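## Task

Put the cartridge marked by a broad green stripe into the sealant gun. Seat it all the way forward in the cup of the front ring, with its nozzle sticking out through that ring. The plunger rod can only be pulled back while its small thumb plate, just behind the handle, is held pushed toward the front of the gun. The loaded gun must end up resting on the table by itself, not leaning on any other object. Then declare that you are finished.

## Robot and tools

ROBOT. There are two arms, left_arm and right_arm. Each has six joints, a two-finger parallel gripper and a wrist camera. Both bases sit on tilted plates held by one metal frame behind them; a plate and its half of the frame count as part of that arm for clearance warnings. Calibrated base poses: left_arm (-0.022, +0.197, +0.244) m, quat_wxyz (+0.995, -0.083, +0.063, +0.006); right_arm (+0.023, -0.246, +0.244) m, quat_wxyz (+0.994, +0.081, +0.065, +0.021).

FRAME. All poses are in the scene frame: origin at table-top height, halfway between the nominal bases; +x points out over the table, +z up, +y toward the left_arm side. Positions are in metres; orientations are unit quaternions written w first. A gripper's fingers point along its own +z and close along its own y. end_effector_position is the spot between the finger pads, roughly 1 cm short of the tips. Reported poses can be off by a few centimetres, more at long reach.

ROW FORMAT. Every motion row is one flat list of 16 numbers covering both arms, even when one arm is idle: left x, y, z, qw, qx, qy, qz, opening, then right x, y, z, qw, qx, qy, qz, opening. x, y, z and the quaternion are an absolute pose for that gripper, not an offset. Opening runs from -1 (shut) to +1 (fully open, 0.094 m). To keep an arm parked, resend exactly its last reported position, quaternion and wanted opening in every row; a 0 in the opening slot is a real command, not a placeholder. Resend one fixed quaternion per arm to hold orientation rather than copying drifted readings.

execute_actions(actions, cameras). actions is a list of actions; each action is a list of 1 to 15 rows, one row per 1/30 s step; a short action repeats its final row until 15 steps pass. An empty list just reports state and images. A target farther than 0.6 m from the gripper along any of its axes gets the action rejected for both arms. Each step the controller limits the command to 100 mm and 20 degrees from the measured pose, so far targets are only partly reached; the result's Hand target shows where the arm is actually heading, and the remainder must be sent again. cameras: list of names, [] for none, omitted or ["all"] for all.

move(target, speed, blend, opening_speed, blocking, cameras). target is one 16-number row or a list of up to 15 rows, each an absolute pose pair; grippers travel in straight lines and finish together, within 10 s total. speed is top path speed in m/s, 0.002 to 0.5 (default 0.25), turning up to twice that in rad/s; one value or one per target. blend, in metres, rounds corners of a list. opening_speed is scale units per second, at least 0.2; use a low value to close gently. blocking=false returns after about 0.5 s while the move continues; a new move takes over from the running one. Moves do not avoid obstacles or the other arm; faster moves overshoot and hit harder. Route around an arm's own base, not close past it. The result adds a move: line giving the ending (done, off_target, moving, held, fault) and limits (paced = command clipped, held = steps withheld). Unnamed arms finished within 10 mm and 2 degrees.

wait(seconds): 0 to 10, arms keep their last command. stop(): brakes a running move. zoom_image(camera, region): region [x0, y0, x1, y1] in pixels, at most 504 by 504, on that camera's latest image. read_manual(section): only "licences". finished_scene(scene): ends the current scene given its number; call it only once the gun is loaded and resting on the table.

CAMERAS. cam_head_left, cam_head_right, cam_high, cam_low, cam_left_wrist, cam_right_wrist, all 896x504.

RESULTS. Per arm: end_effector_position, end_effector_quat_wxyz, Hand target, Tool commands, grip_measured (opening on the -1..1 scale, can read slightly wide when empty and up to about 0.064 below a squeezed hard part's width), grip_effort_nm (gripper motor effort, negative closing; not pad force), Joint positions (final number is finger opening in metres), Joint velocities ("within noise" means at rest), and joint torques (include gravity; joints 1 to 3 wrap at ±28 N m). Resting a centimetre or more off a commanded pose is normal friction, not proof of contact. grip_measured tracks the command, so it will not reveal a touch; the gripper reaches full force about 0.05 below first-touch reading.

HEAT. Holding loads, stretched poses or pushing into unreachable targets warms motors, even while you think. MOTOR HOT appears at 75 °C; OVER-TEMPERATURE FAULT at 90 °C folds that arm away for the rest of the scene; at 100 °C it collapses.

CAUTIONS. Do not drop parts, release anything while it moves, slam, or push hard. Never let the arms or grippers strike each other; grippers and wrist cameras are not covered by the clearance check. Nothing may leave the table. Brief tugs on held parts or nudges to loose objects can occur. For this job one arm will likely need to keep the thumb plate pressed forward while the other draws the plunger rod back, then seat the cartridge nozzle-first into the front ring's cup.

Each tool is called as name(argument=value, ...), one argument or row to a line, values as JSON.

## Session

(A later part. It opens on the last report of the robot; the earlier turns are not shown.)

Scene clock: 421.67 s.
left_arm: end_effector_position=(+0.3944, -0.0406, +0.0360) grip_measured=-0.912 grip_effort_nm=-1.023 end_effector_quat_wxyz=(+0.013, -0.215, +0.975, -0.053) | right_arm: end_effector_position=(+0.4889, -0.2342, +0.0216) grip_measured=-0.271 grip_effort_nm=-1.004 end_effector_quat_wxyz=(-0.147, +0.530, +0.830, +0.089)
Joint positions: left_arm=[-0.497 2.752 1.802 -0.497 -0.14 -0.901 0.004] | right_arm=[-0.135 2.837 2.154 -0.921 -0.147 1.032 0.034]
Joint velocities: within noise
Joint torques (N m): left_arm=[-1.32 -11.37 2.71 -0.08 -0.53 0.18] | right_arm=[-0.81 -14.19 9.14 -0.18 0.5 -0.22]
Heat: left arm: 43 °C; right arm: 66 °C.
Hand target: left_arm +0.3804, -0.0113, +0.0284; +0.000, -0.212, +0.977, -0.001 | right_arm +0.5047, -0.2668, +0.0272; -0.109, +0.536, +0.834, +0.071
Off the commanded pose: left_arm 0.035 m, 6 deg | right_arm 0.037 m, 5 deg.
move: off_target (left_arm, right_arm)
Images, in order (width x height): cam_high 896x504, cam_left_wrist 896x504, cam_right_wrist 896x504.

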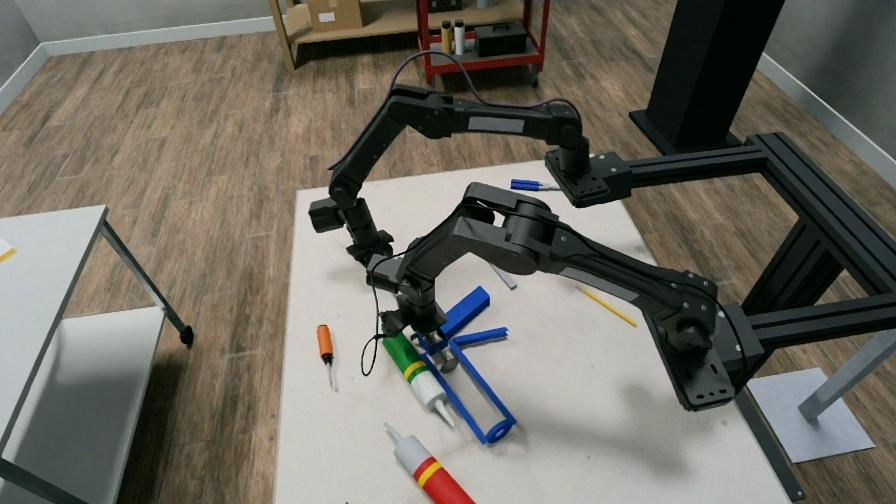

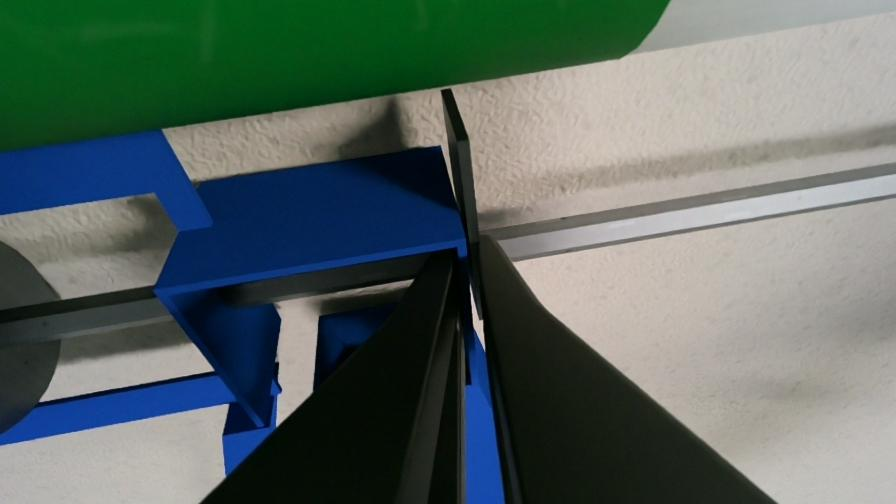

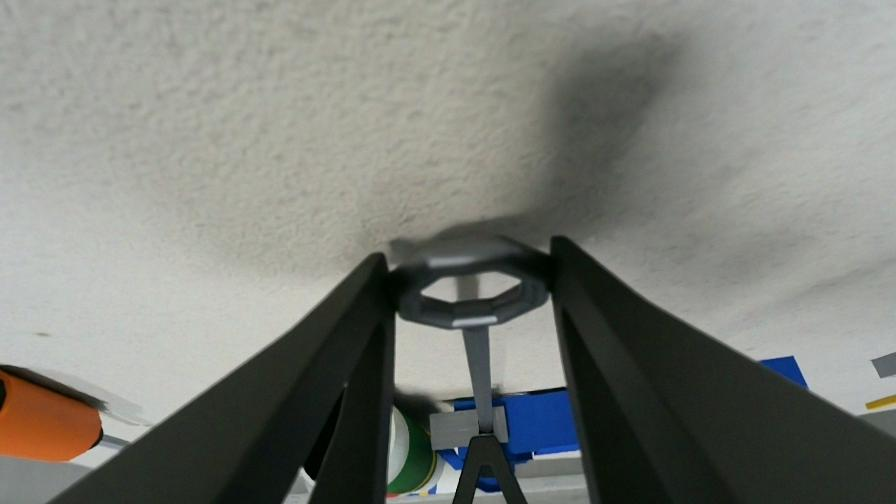

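move(
  target=[
    [0.378, -0.004, 0.028, 0,-0.2136,0.9769,0, -1, 0.523,-0.304,0.028,-0.1099,0.5352,0.8346,0.0704,-0.7],
  ],
  speed=0.05,
  cameras=["cam_right_wrist","cam_left_wrist","cam_high"],
)

zoom_image(
  camera="cam_high",
  region=[350, 260, 550, 460],
)

Scene clock: 427.00 s.
left_arm: end_effector_position=(+0.3962, -0.0408, +0.0376) grip_measured=-0.912 grip_effort_nm=-1.033 end_effector_quat_wxyz=(+0.020, -0.215, +0.975, -0.058) | right_arm: end_effector_position=(+0.5068, -0.2695, +0.0234) grip_measured=-0.271 grip_effort_nm=-1.004 end_effector_quat_wxyz=(-0.149, +0.528, +0.831, +0.090)
Joint positions: left_arm=[-0.497 2.741 1.784 -0.473 -0.141 -0.898 0.004] | right_arm=[-0.199 2.959 2.447 -1.107 -0.148 0.963 0.034]
Joint velocities: within noise
Joint torques (N m): left_arm=[-0.47 -11.56 1.72 -0.15 -0.5 0.25] | right_arm=[-0.84 -14.49 9.77 -0.12 0.52 -0.19]
Heat: left arm: 43 °C; right arm: 68 °C.
Hand target: left_arm +0.3784, -0.0060, +0.0284; -0.001, -0.212, +0.977, -0.002 | right_arm +0.5214, -0.3038, +0.0295; -0.108, +0.537, +0.834, +0.071
Off the commanded pose: left_arm 0.042 m, 7 deg | right_arm 0.038 m, 5 deg.
move: off_target (left_arm, right_arm)
Images, in order (width x height): cam_high 896x504, cam_left_wrist 896x504, cam_right_wrist 896x504.

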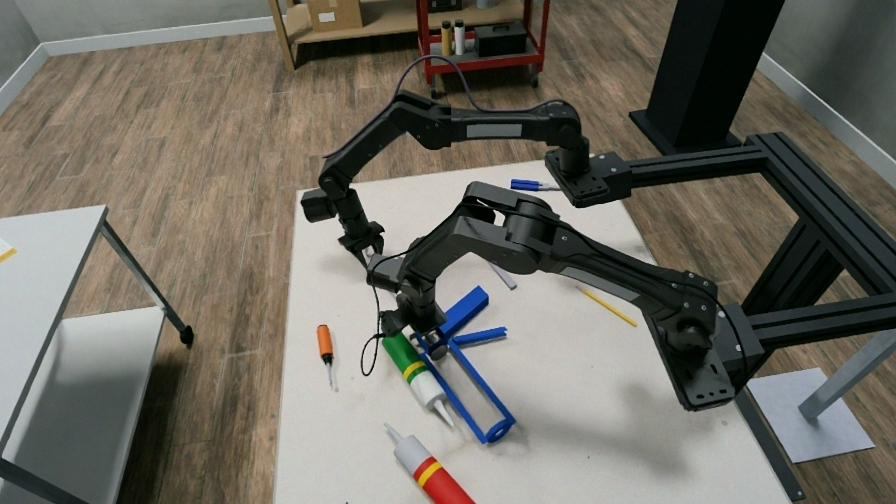

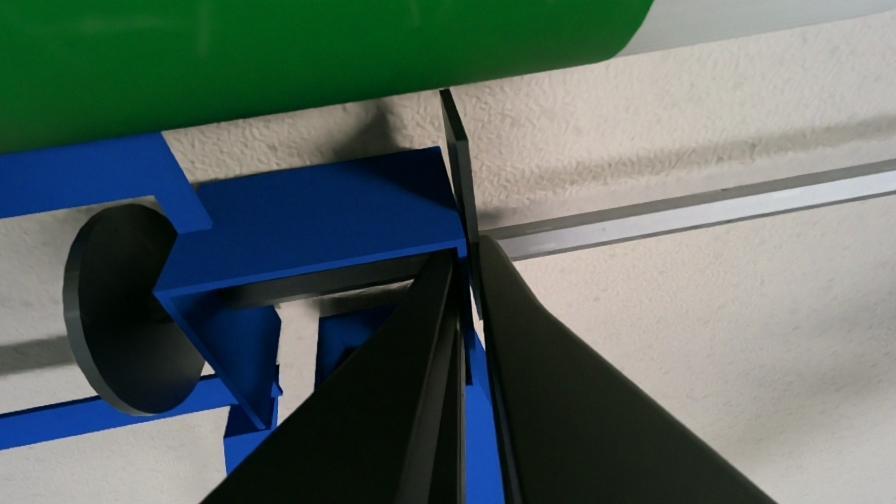

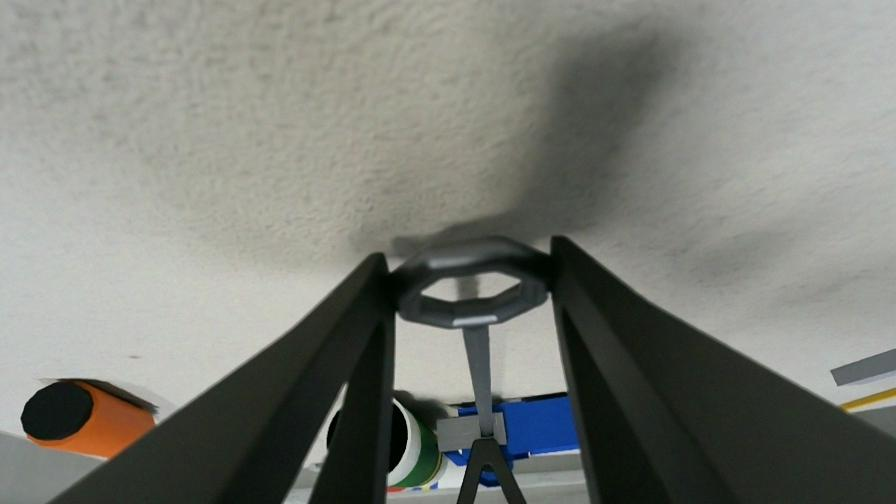

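Scaled by 2.520 from the camera's 896x504 image, which has a finer 1280x720 frame.

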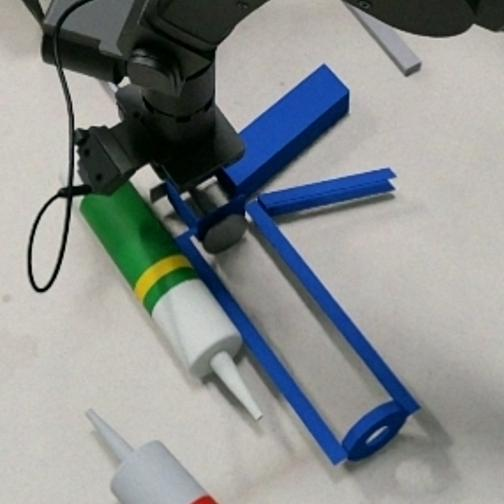

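move(
  target=[
    [0.378, -0.004, 0.028, 0,-0.2136,0.9769,0, -1, 0.528,-0.316,0.028,-0.1099,0.5352,0.8346,0.0704,-0.7],
  ],
  speed=0.04,
  cameras=["cam_left_wrist","cam_high"],
)

zoom_image(
  camera="cam_high",
  region=[390, 300, 510, 420],
)

Scene clock: 431.20 s.
left_arm: end_effector_position=(+0.3967, -0.0410, +0.0378) grip_measured=-0.912 grip_effort_nm=-1.028 end_effector_quat_wxyz=(+0.021, -0.215, +0.975, -0.059) | right_arm: end_effector_position=(+0.5113, -0.2787, +0.0237) grip_measured=-0.271 grip_effort_nm=-1.009 end_effector_quat_wxyz=(-0.152, +0.527, +0.831, +0.091)
Joint positions: left_arm=[-0.497 2.741 1.784 -0.472 -0.141 -0.898 0.004] | right_arm=[-0.217 3.021 2.585 -1.188 -0.151 0.944 0.034]
Joint velocities: within noise
Joint torques (N m): left_arm=[-0.5 -11.59 1.76 -0.16 -0.54 0.26] | right_arm=[-1.14 -14.68 10 -0.08 0.56 -0.19]
Heat: left arm: 43 °C; right arm: 68 °C.
Hand target: left_arm +0.3785, -0.0061, +0.0284; -0.001, -0.212, +0.977, -0.002 | right_arm +0.5260, -0.3158, +0.0297; -0.106, +0.537, +0.834, +0.071
Off the commanded pose: left_arm 0.043 m, 7 deg | right_arm 0.041 m, 5 deg.
move: off_target (left_arm, right_arm)
Images, in order (width x height): cam_high 896x504, cam_left_wrist 896x504.

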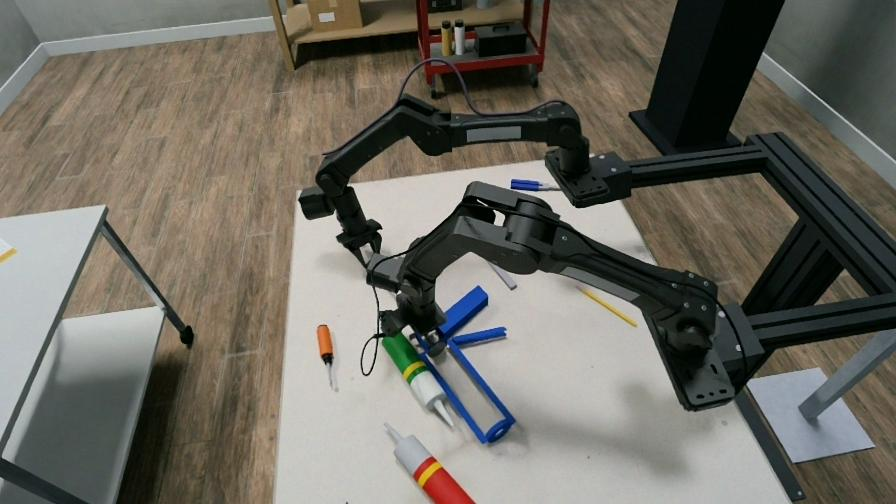

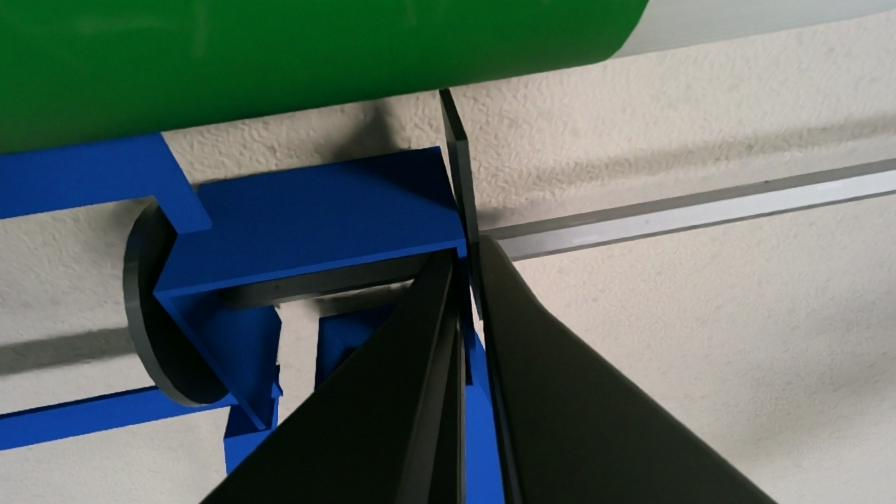

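Scaled by 4.200 from the camera's 896x504 image, which has a finer 1280x720 frame.

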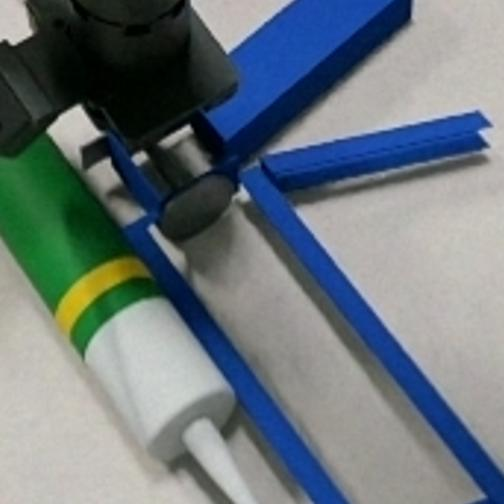

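move(
  target=[
    [0.378, -0.004, 0.028, 0,-0.2136,0.9769,0, -1, 0.532,-0.325,0.028,-0.1099,0.5352,0.8346,0.0704,-0.7],
  ],
  speed=0.04,
  cameras=["cam_left_wrist","cam_right_wrist"],
)

Scene clock: 434.73 s.
left_arm: end_effector_position=(+0.3974, -0.0415, +0.0380) grip_measured=-0.912 grip_effort_nm=-1.028 end_effector_quat_wxyz=(+0.022, -0.215, +0.975, -0.060) | right_arm: end_effector_position=(+0.5141, -0.2850, +0.0241) grip_measured=-0.271 grip_effort_nm=-1.004 end_effector_quat_wxyz=(-0.153, +0.527, +0.831, +0.093)
Joint positions: left_arm=[-0.497 2.74 1.784 -0.469 -0.141 -0.898 0.004] | right_arm=[-0.228 3.077 2.707 -1.257 -0.155 0.931 0.034]
Joint velocities: within noise
Joint torques (N m): left_arm=[-0.35 -11.48 1.68 -0.16 -0.54 0.23] | right_arm=[-1.43 -14.8 10.25 -0.03 0.59 -0.19]
Heat: left arm: 44 °C; right arm: 68 °C.
Hand target: left_arm +0.3785, -0.0062, +0.0284; -0.001, -0.212, +0.977, -0.002 | right_arm +0.5296, -0.3248, +0.0302; -0.102, +0.538, +0.834, +0.073
Off the commanded pose: left_arm 0.043 m, 7 deg | right_arm 0.044 m, 6 deg.
move: off_target (left_arm, right_arm)
Images, in order (width x height): cam_left_wrist 896x504, cam_right_wrist 896x504.

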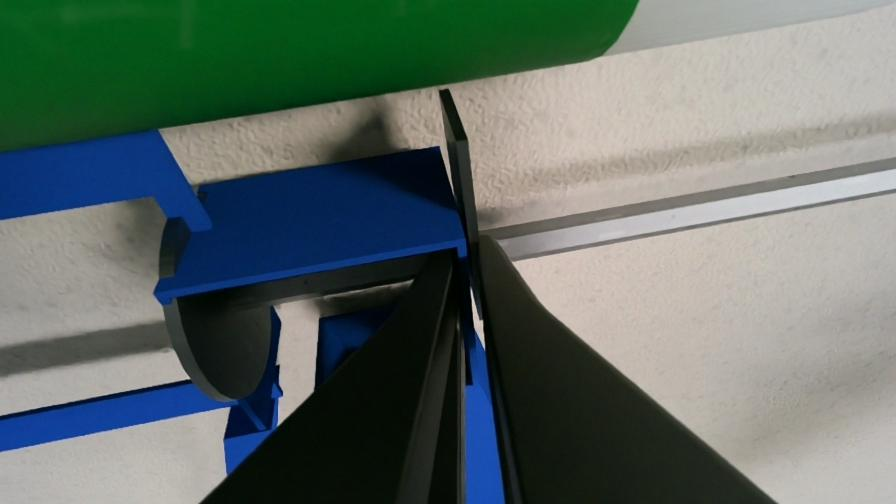

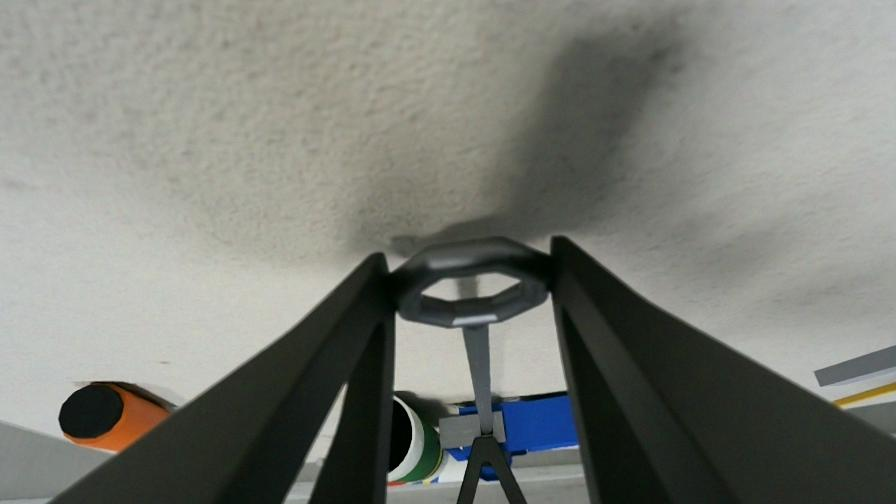

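move(
  target=[
    [0.396, -0.040, 0.036, 0.022,-0.215,0.975,-0.060, -1, 0.515,-0.288,0.026,-0.150,0.527,0.831,0.093,-0.7],
  ],
  speed=0.04,
  cameras=["cam_left_wrist","cam_right_wrist"],
)

Scene clock: 440.17 s.
left_arm: end_effector_position=(+0.3988, -0.0442, +0.0384) grip_measured=-0.913 grip_effort_nm=-1.028 end_effector_quat_wxyz=(+0.022, -0.215, +0.974, -0.067) | right_arm: end_effector_position=(+0.5127, -0.2832, +0.0235) grip_measured=-0.271 grip_effort_nm=-1.004 end_effector_quat_wxyz=(-0.157, +0.527, +0.830, +0.095)
Joint positions: left_arm=[-0.497 2.74 1.784 -0.459 -0.131 -0.898 0.004] | right_arm=[-0.228 3.078 2.703 -1.258 -0.162 0.93 0.034]
Joint velocities: within noise
Joint torques (N m): left_arm=[-2.93 -11.25 4 0.45 -0.06 0.02] | right_arm=[1.83 -14.83 5.74 -0.23 -0.02 -0.01]
Heat: left arm: 44 °C; right arm: 70 °C.
Hand target: left_arm +0.3960, -0.0401, +0.0360; +0.022, -0.215, +0.975, -0.060 | right_arm +0.5150, -0.2880, +0.0259; -0.150, +0.527, +0.831, +0.093
Off the commanded pose: left_arm 0.006 m, 1 deg | right_arm 0.006 m, 1 deg.
move: done
Images, in order (width x height): cam_left_wrist 896x504, cam_right_wrist 896x504.

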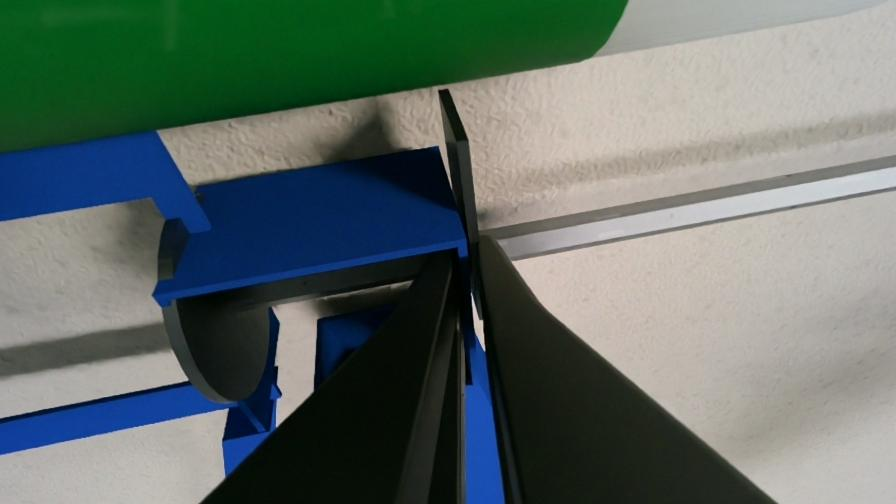

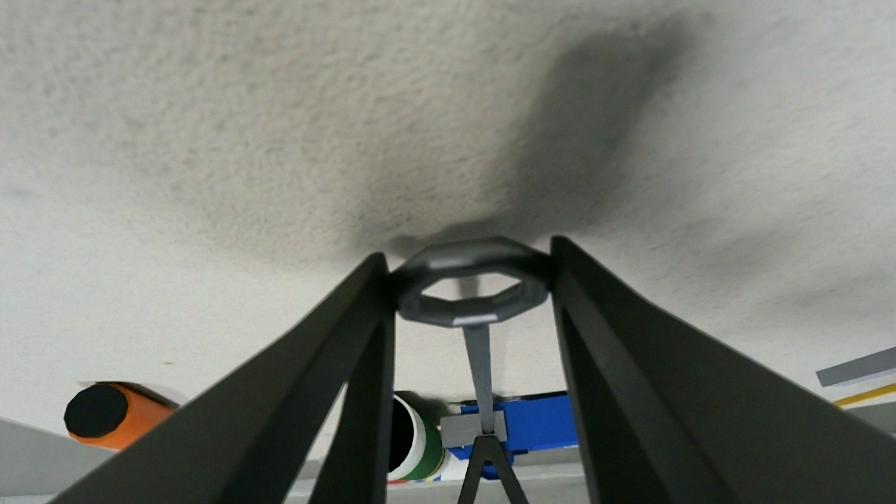

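move(
  target=[
    [0.396, -0.040, 0.038, 0.022,-0.215,0.975,-0.060, -0.4, 0.515,-0.288,0.020,-0.150,0.527,0.831,0.093,-0.7],
    [0.406, -0.042, 0.075, 0.022,-0.215,0.975,-0.060, -0.4, 0.515,-0.288,0.020,-0.150,0.527,0.831,0.093,-0.7],
  ],
  speed=0.05,
  opening_speed=0.4,
  cameras=["cam_left_wrist","cam_right_wrist"],
)

Scene clock: 447.23 s.
left_arm: end_effector_position=(+0.3902, -0.0399, +0.0416) grip_measured=-0.402 grip_effort_nm=0.134 end_effector_quat_wxyz=(+0.006, -0.212, +0.976, -0.055) | right_arm: end_effector_position=(+0.5125, -0.2831, +0.0223) grip_measured=-0.271 grip_effort_nm=-1.009 end_effector_quat_wxyz=(-0.157, +0.527, +0.830, +0.095)
Joint positions: left_arm=[-0.498 2.731 1.784 -0.51 -0.128 -0.898 0.028] | right_arm=[-0.228 3.08 2.703 -1.256 -0.162 0.93 0.034]
Joint velocities: within noise
Joint torques (N m): left_arm=[-3.59 -16.17 6.64 -0.06 -0.11 -0.06] | right_arm=[1.68 -13.34 7.6 -0.2 -0.03 -0.05]
Heat: left arm: 45 °C; right arm: 70 °C.
Hand target: left_arm +0.4056, -0.0421, +0.0735; +0.022, -0.215, +0.974, -0.060 | right_arm +0.5149, -0.2880, +0.0202; -0.149, +0.527, +0.831, +0.093
Off the commanded pose: left_arm 0.037 m, 2 deg | right_arm 0.006 m, 1 deg.
move: off_target (left_arm)
Images, in order (width x height): cam_left_wrist 896x504, cam_right_wrist 896x504.

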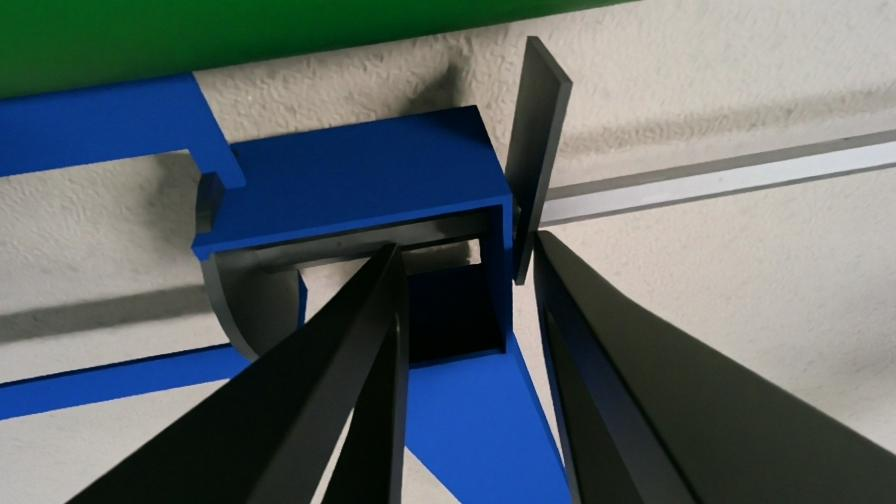

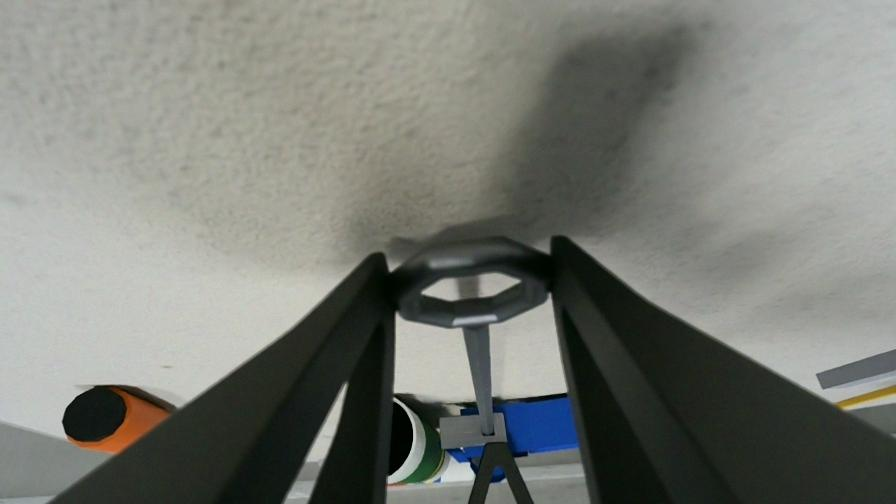

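move(
  target=[
    [0.410, -0.040, 0.12, 0.0,-0.2136,0.9769,0, -0.4, 0.515,-0.288,0.020,-0.150,0.527,0.831,0.093,-0.7],
    [0.40, 0.02, 0.21, 0,-0.2136,0.9769,0, 0.4, 0.515,-0.288,0.020,-0.150,0.527,0.831,0.093,-0.7],
  ],
  speed=0.12,
  blend=0.02,
)

zoom_image(
  camera="cam_high",
  region=[350, 260, 550, 460],
)

Scene clock: 453.80 s.
left_arm: end_effector_position=(+0.3967, +0.0137, +0.1885) grip_measured=+0.397 grip_effort_nm=0.144 end_effector_quat_wxyz=(-0.012, -0.216, +0.976, +0.004) | right_arm: end_effector_position=(+0.5125, -0.2831, +0.0223) grip_measured=-0.271 grip_effort_nm=-1.009 end_effector_quat_wxyz=(-0.157, +0.527, +0.830, +0.095)
Joint positions: left_arm=[-0.482 2.409 1.838 -0.987 -0.197 -0.907 0.066] | right_arm=[-0.228 3.08 2.703 -1.256 -0.162 0.93 0.034]
Joint velocities: within noise
Joint torques (N m): left_arm=[-2.56 -14.98 5.15 0.03 -0.05 0.16] | right_arm=[1.63 -13.29 7.62 -0.22 -0.05 -0.04]
Heat: left arm: 47 °C; right arm: 68 °C.
Hand target: left_arm +0.4000, +0.0198, +0.2093; +0.000, -0.214, +0.977, +0.000 | right_arm +0.5149, -0.2880, +0.0202; -0.149, +0.527, +0.831, +0.093
Off the commanded pose: left_arm 0.023 m, 1 deg | right_arm 0.006 m, 1 deg.
move: off_target (left_arm); target 2's new opening was sent with left_arm's hand 0.023 m and 1 deg from that target

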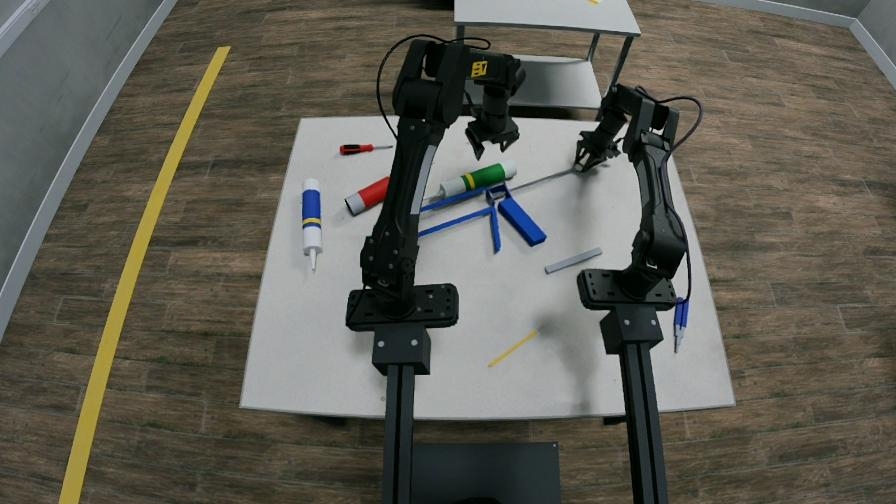

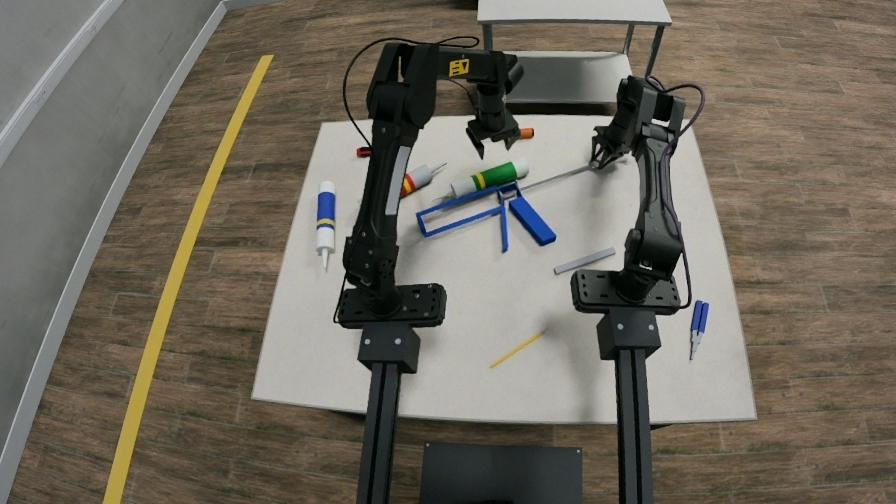

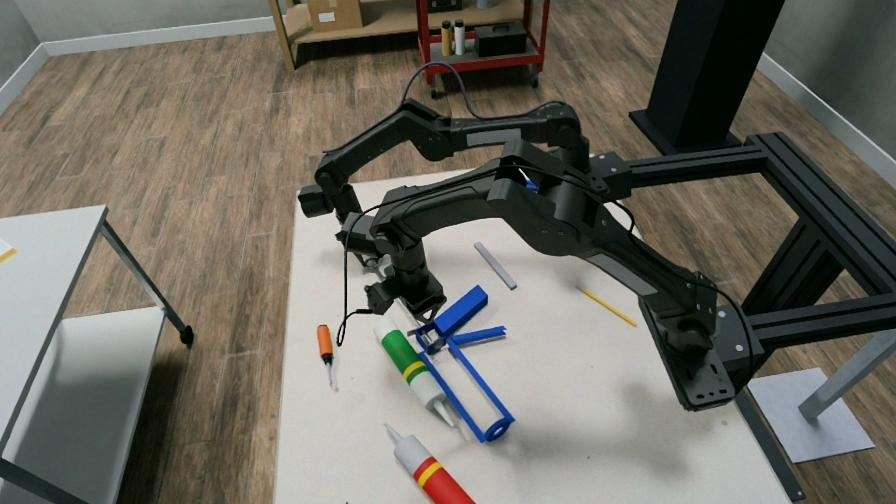

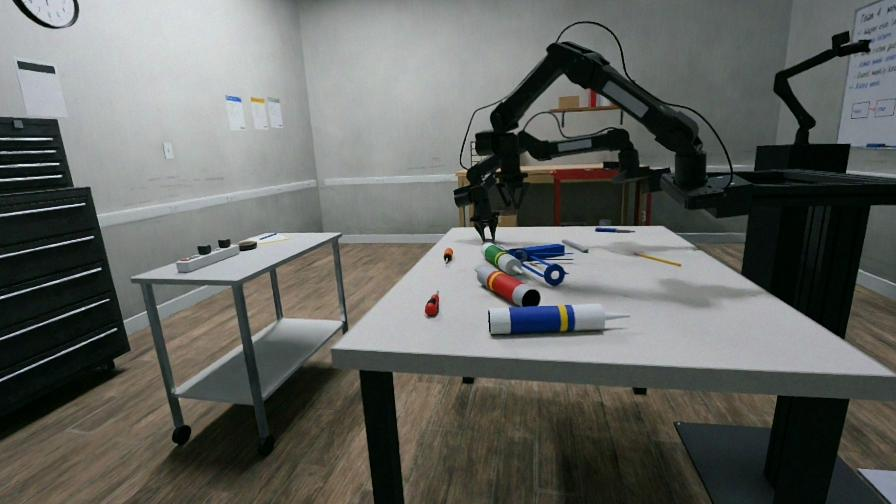

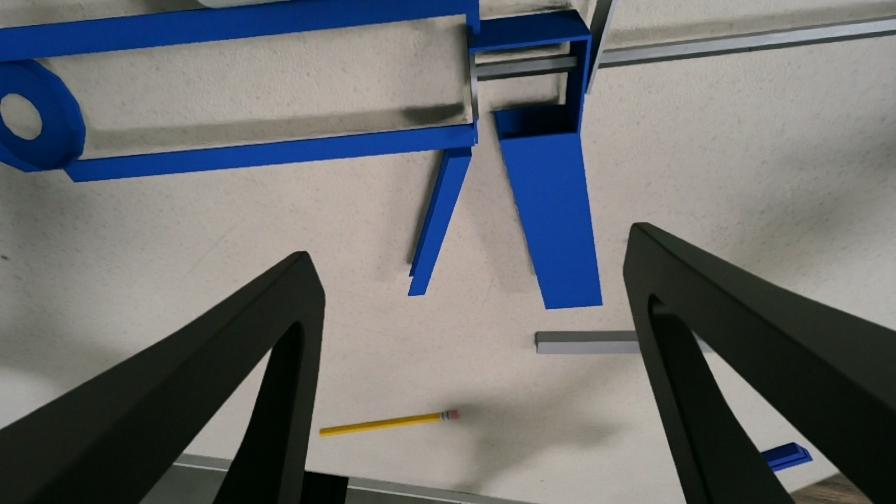

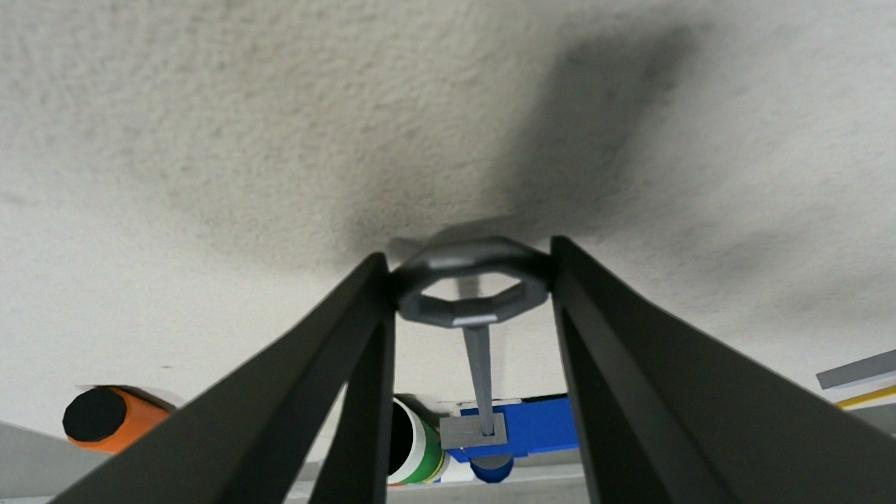

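Scaled by 2.520 from the camera's 896x504 image, which has a finer 1280x720 frame.

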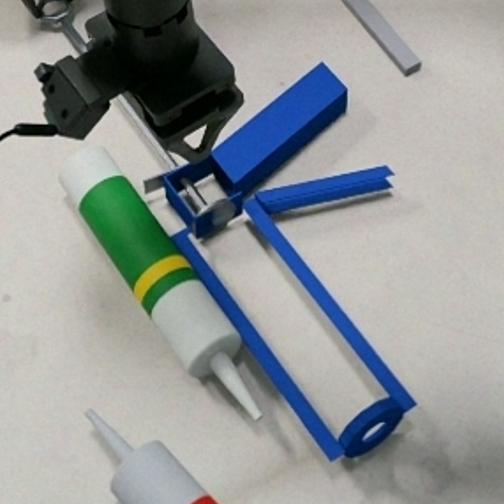

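zoom_image(
  camera="cam_high",
  region=[400, 310, 480, 370],
)

zoom_image(
  camera="cam_left_wrist",
  region=[400, 0, 660, 160],
)

Scaled by 6.300 from the camera's 896x504 image, which has a finer 1280x720 frame.

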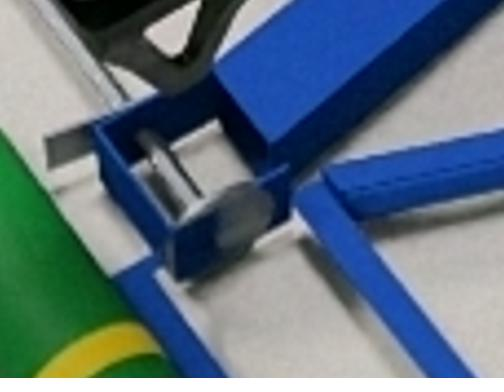

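Scaled by 1.938 from the camera's 896x504 image, which has a finer 1280x720 frame.

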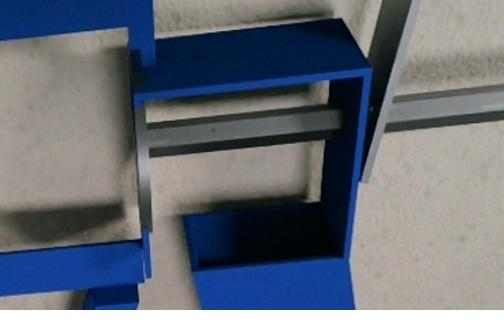

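move(
  target=[
    [0.43, 0.045, 0.21, 0,0.5446,0.8387,0, 0.4, 0.515,-0.288,0.020,-0.150,0.527,0.831,0.093,-0.7],
  ],
  speed=0.3,
  cameras=["cam_left_wrist","cam_high"],
)

Scene clock: 471.07 s.
left_arm: end_effector_position=(+0.4243, +0.0431, +0.2037) grip_measured=+0.397 grip_effort_nm=0.149 end_effector_quat_wxyz=(-0.003, +0.543, +0.840, -0.001) | right_arm: end_effector_position=(+0.5125, -0.2831, +0.0223) grip_measured=-0.271 grip_effort_nm=-1.009 end_effector_quat_wxyz=(-0.157, +0.527, +0.830, +0.095)
Joint positions: left_arm=[-0.41 2.409 1.932 -1.049 -0.201 0.752 0.066] | right_arm=[-0.228 3.08 2.703 -1.256 -0.162 0.93 0.034]
Joint velocities: within noise
Joint torques (N m): left_arm=[-2.32 -10.74 9.11 0.07 0 0.17] | right_arm=[1.68 -13.38 7.56 -0.22 -0.03 -0.02]
Heat: left arm: 51 °C; right arm: 65 °C.
Hand target: left_arm +0.4299, +0.0450, +0.2101; +0.001, +0.545, +0.839, +0.000 | right_arm +0.5149, -0.2880, +0.0202; -0.149, +0.527, +0.831, +0.093
Off the commanded pose: left_arm 0.009 m, 0 deg | right_arm 0.006 m, 1 deg.
move: done
Images, in order (width x height): cam_high 896x504, cam_left_wrist 896x504.

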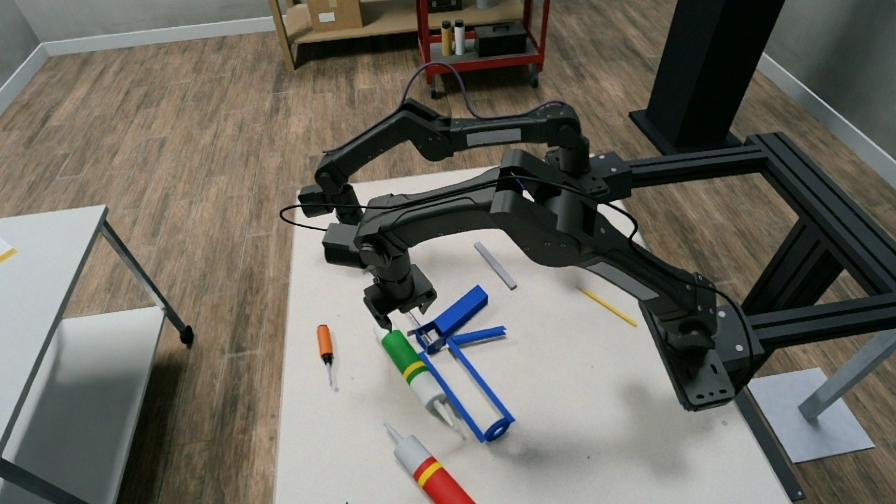

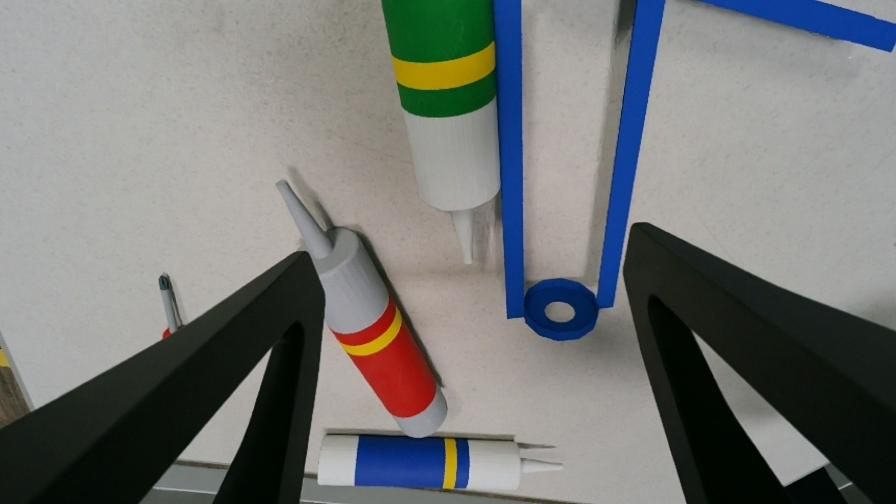

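move(
  target=[
    [0.43, 0.042, 0.12, 0,0.5453,0.8382,0, 0.5, 0.515,-0.288,0.020,-0.150,0.527,0.831,0.093,-0.7],
  ],
  speed=0.12,
  cameras=["cam_left_wrist"],
)

Scene clock: 488.67 s.
left_arm: end_effector_position=(+0.4307, +0.0422, +0.1309) grip_measured=+0.497 grip_effort_nm=0.154 end_effector_quat_wxyz=(+0.002, +0.542, +0.841, +0.001) | right_arm: end_effector_position=(+0.5125, -0.2831, +0.0223) grip_measured=-0.271 grip_effort_nm=-1.009 end_effector_quat_wxyz=(-0.157, +0.527, +0.830, +0.095)
Joint positions: left_arm=[-0.376 2.542 1.883 -0.849 -0.201 0.787 0.07] | right_arm=[-0.228 3.08 2.703 -1.256 -0.162 0.93 0.034]
Joint velocities: within noise
Joint torques (N m): left_arm=[-2.5 -9.47 5.71 0.4 -0.01 0.16] | right_arm=[1.62 -13.31 7.54 -0.21 0 -0.04]
Heat: left arm: 48 °C; right arm: 65 °C.
Hand target: left_arm +0.4297, +0.0422, +0.1201; +0.000, +0.545, +0.838, +0.000 | right_arm +0.5149, -0.2880, +0.0202; -0.149, +0.527, +0.831, +0.093
Off the commanded pose: left_arm 0.011 m, 1 deg | right_arm 0.006 m, 1 deg.
move: off_target (left_arm)
Images, in order (width x height): cam_left_wrist 896x504.

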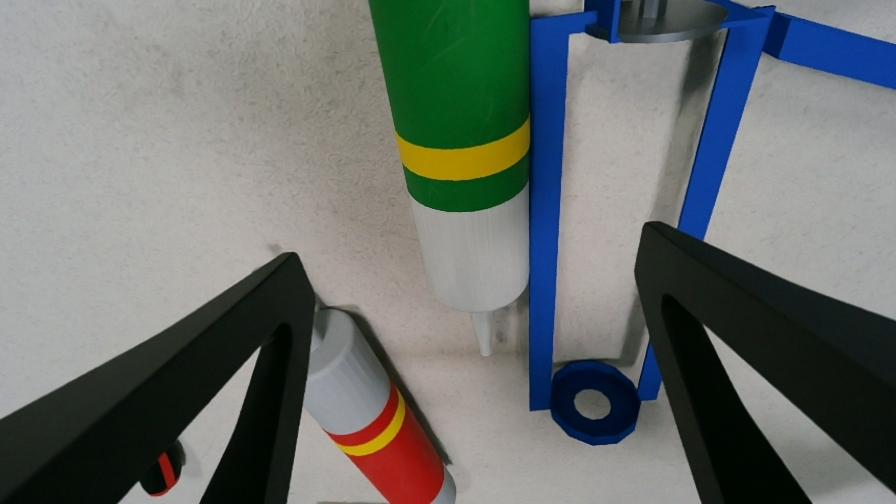

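move(
  target=[
    [0.4285, 0.041, 0.06, 0,0.5446,0.8387,0, 0.4, 0.515,-0.288,0.020,-0.150,0.527,0.831,0.093,-0.7],
  ],
  speed=0.08,
  cameras=["cam_left_wrist"],
)

Scene clock: 507.77 s.
left_arm: end_effector_position=(+0.4267, +0.0415, +0.0695) grip_measured=+0.403 grip_effort_nm=-0.144 end_effector_quat_wxyz=(-0.002, +0.542, +0.840, +0.001) | right_arm: end_effector_position=(+0.5125, -0.2831, +0.0223) grip_measured=-0.271 grip_effort_nm=-1.004 end_effector_quat_wxyz=(-0.157, +0.527, +0.830, +0.095)
Joint positions: left_arm=[-0.355 2.676 1.883 -0.719 -0.201 0.807 0.066] | right_arm=[-0.228 3.08 2.703 -1.256 -0.162 0.93 0.034]
Joint velocities: within noise
Joint torques (N m): left_arm=[-2.55 -9.58 6.31 0.41 0 0.15] | right_arm=[1.57 -13.31 7.6 -0.24 -0.03 -0.05]
Heat: left arm: 46 °C; right arm: 64 °C.
Hand target: left_arm +0.4282, +0.0411, +0.0603; +0.000, +0.545, +0.839, +0.000 | right_arm +0.5149, -0.2880, +0.0202; -0.149, +0.527, +0.831, +0.093
Off the commanded pose: left_arm 0.010 m, 0 deg | right_arm 0.006 m, 1 deg.
move: done
Images, in order (width x height): cam_left_wrist 896x504.

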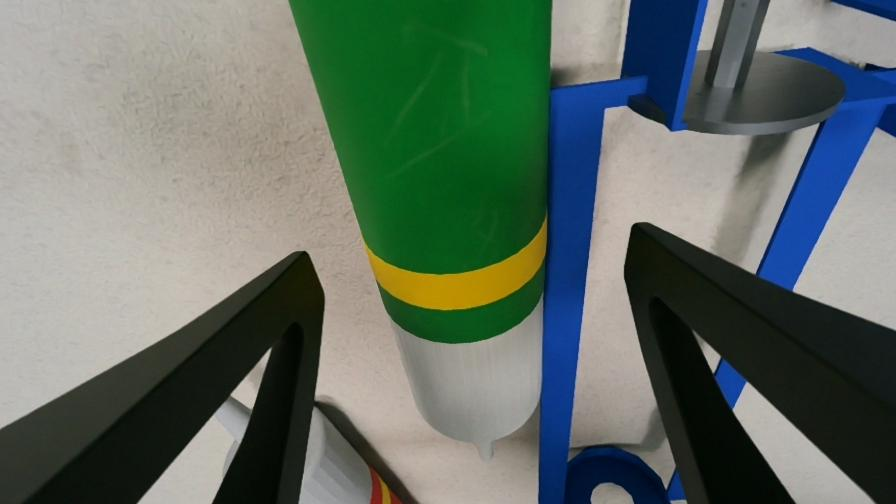

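move(
  target=[
    [0.4295, 0.0405, 0.031, 0,0.5446,0.8387,0, 0.4, 0.515,-0.288,0.020,-0.150,0.527,0.831,0.093,-0.7],
  ],
  speed=0.05,
  cameras=["cam_left_wrist","cam_low","cam_high"],
)

zoom_image(
  camera="cam_low",
  region=[450, 190, 610, 310],
)

Scene clock: 513.10 s.
left_arm: end_effector_position=(+0.4234, +0.0425, +0.0392) grip_measured=+0.403 grip_effort_nm=-0.139 end_effector_quat_wxyz=(-0.008, +0.543, +0.840, +0.000) | right_arm: end_effector_position=(+0.5125, -0.2831, +0.0223) grip_measured=-0.271 grip_effort_nm=-1.004 end_effector_quat_wxyz=(-0.157, +0.527, +0.830, +0.095)
Joint positions: left_arm=[-0.344 2.754 1.907 -0.674 -0.203 0.819 0.066] | right_arm=[-0.228 3.08 2.703 -1.256 -0.162 0.93 0.034]
Joint velocities: within noise
Joint torques (N m): left_arm=[-2.47 -9.22 7.56 0.4 0.03 0.17] | right_arm=[1.59 -13.31 7.61 -0.18 -0.04 -0.01]
Heat: left arm: 46 °C; right arm: 64 °C.
Hand target: left_arm +0.4291, +0.0407, +0.0312; +0.000, +0.544, +0.839, +0.000 | right_arm +0.5149, -0.2880, +0.0202; -0.149, +0.527, +0.831, +0.093
Off the commanded pose: left_arm 0.010 m, 1 deg | right_arm 0.006 m, 1 deg.
move: done
Images, in order (width x height): cam_high 896x504, cam_low 896x504, cam_left_wrist 896x504.

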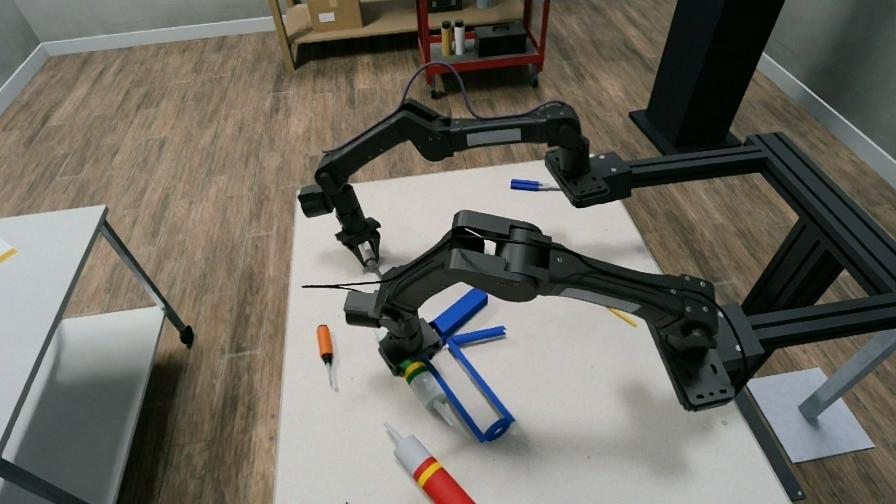

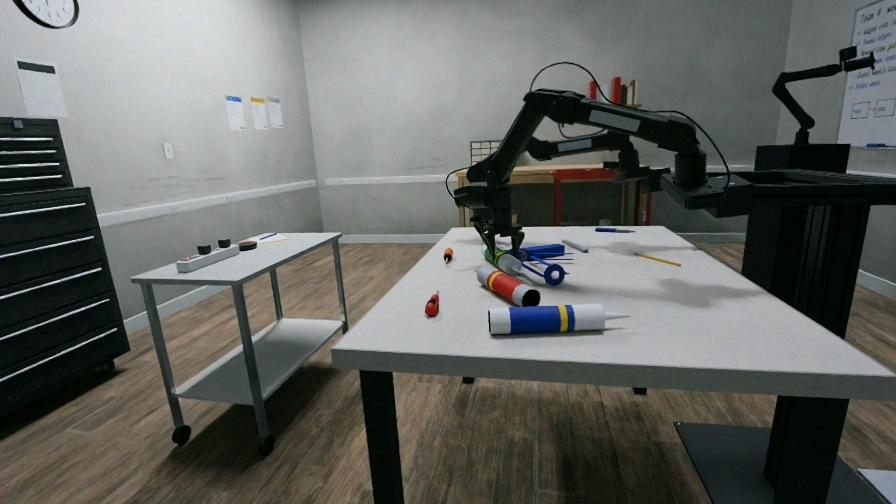

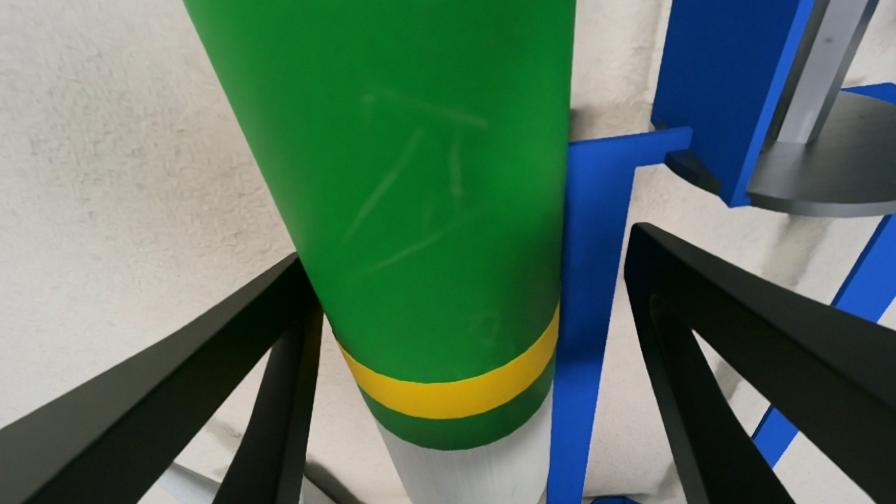

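Scaled by 3.150 from the camera's 896x504 image, which has a finer 1280x720 frame.

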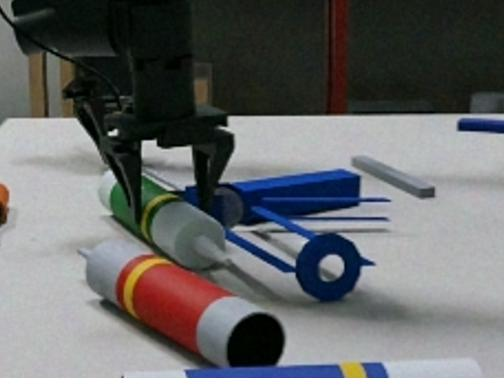

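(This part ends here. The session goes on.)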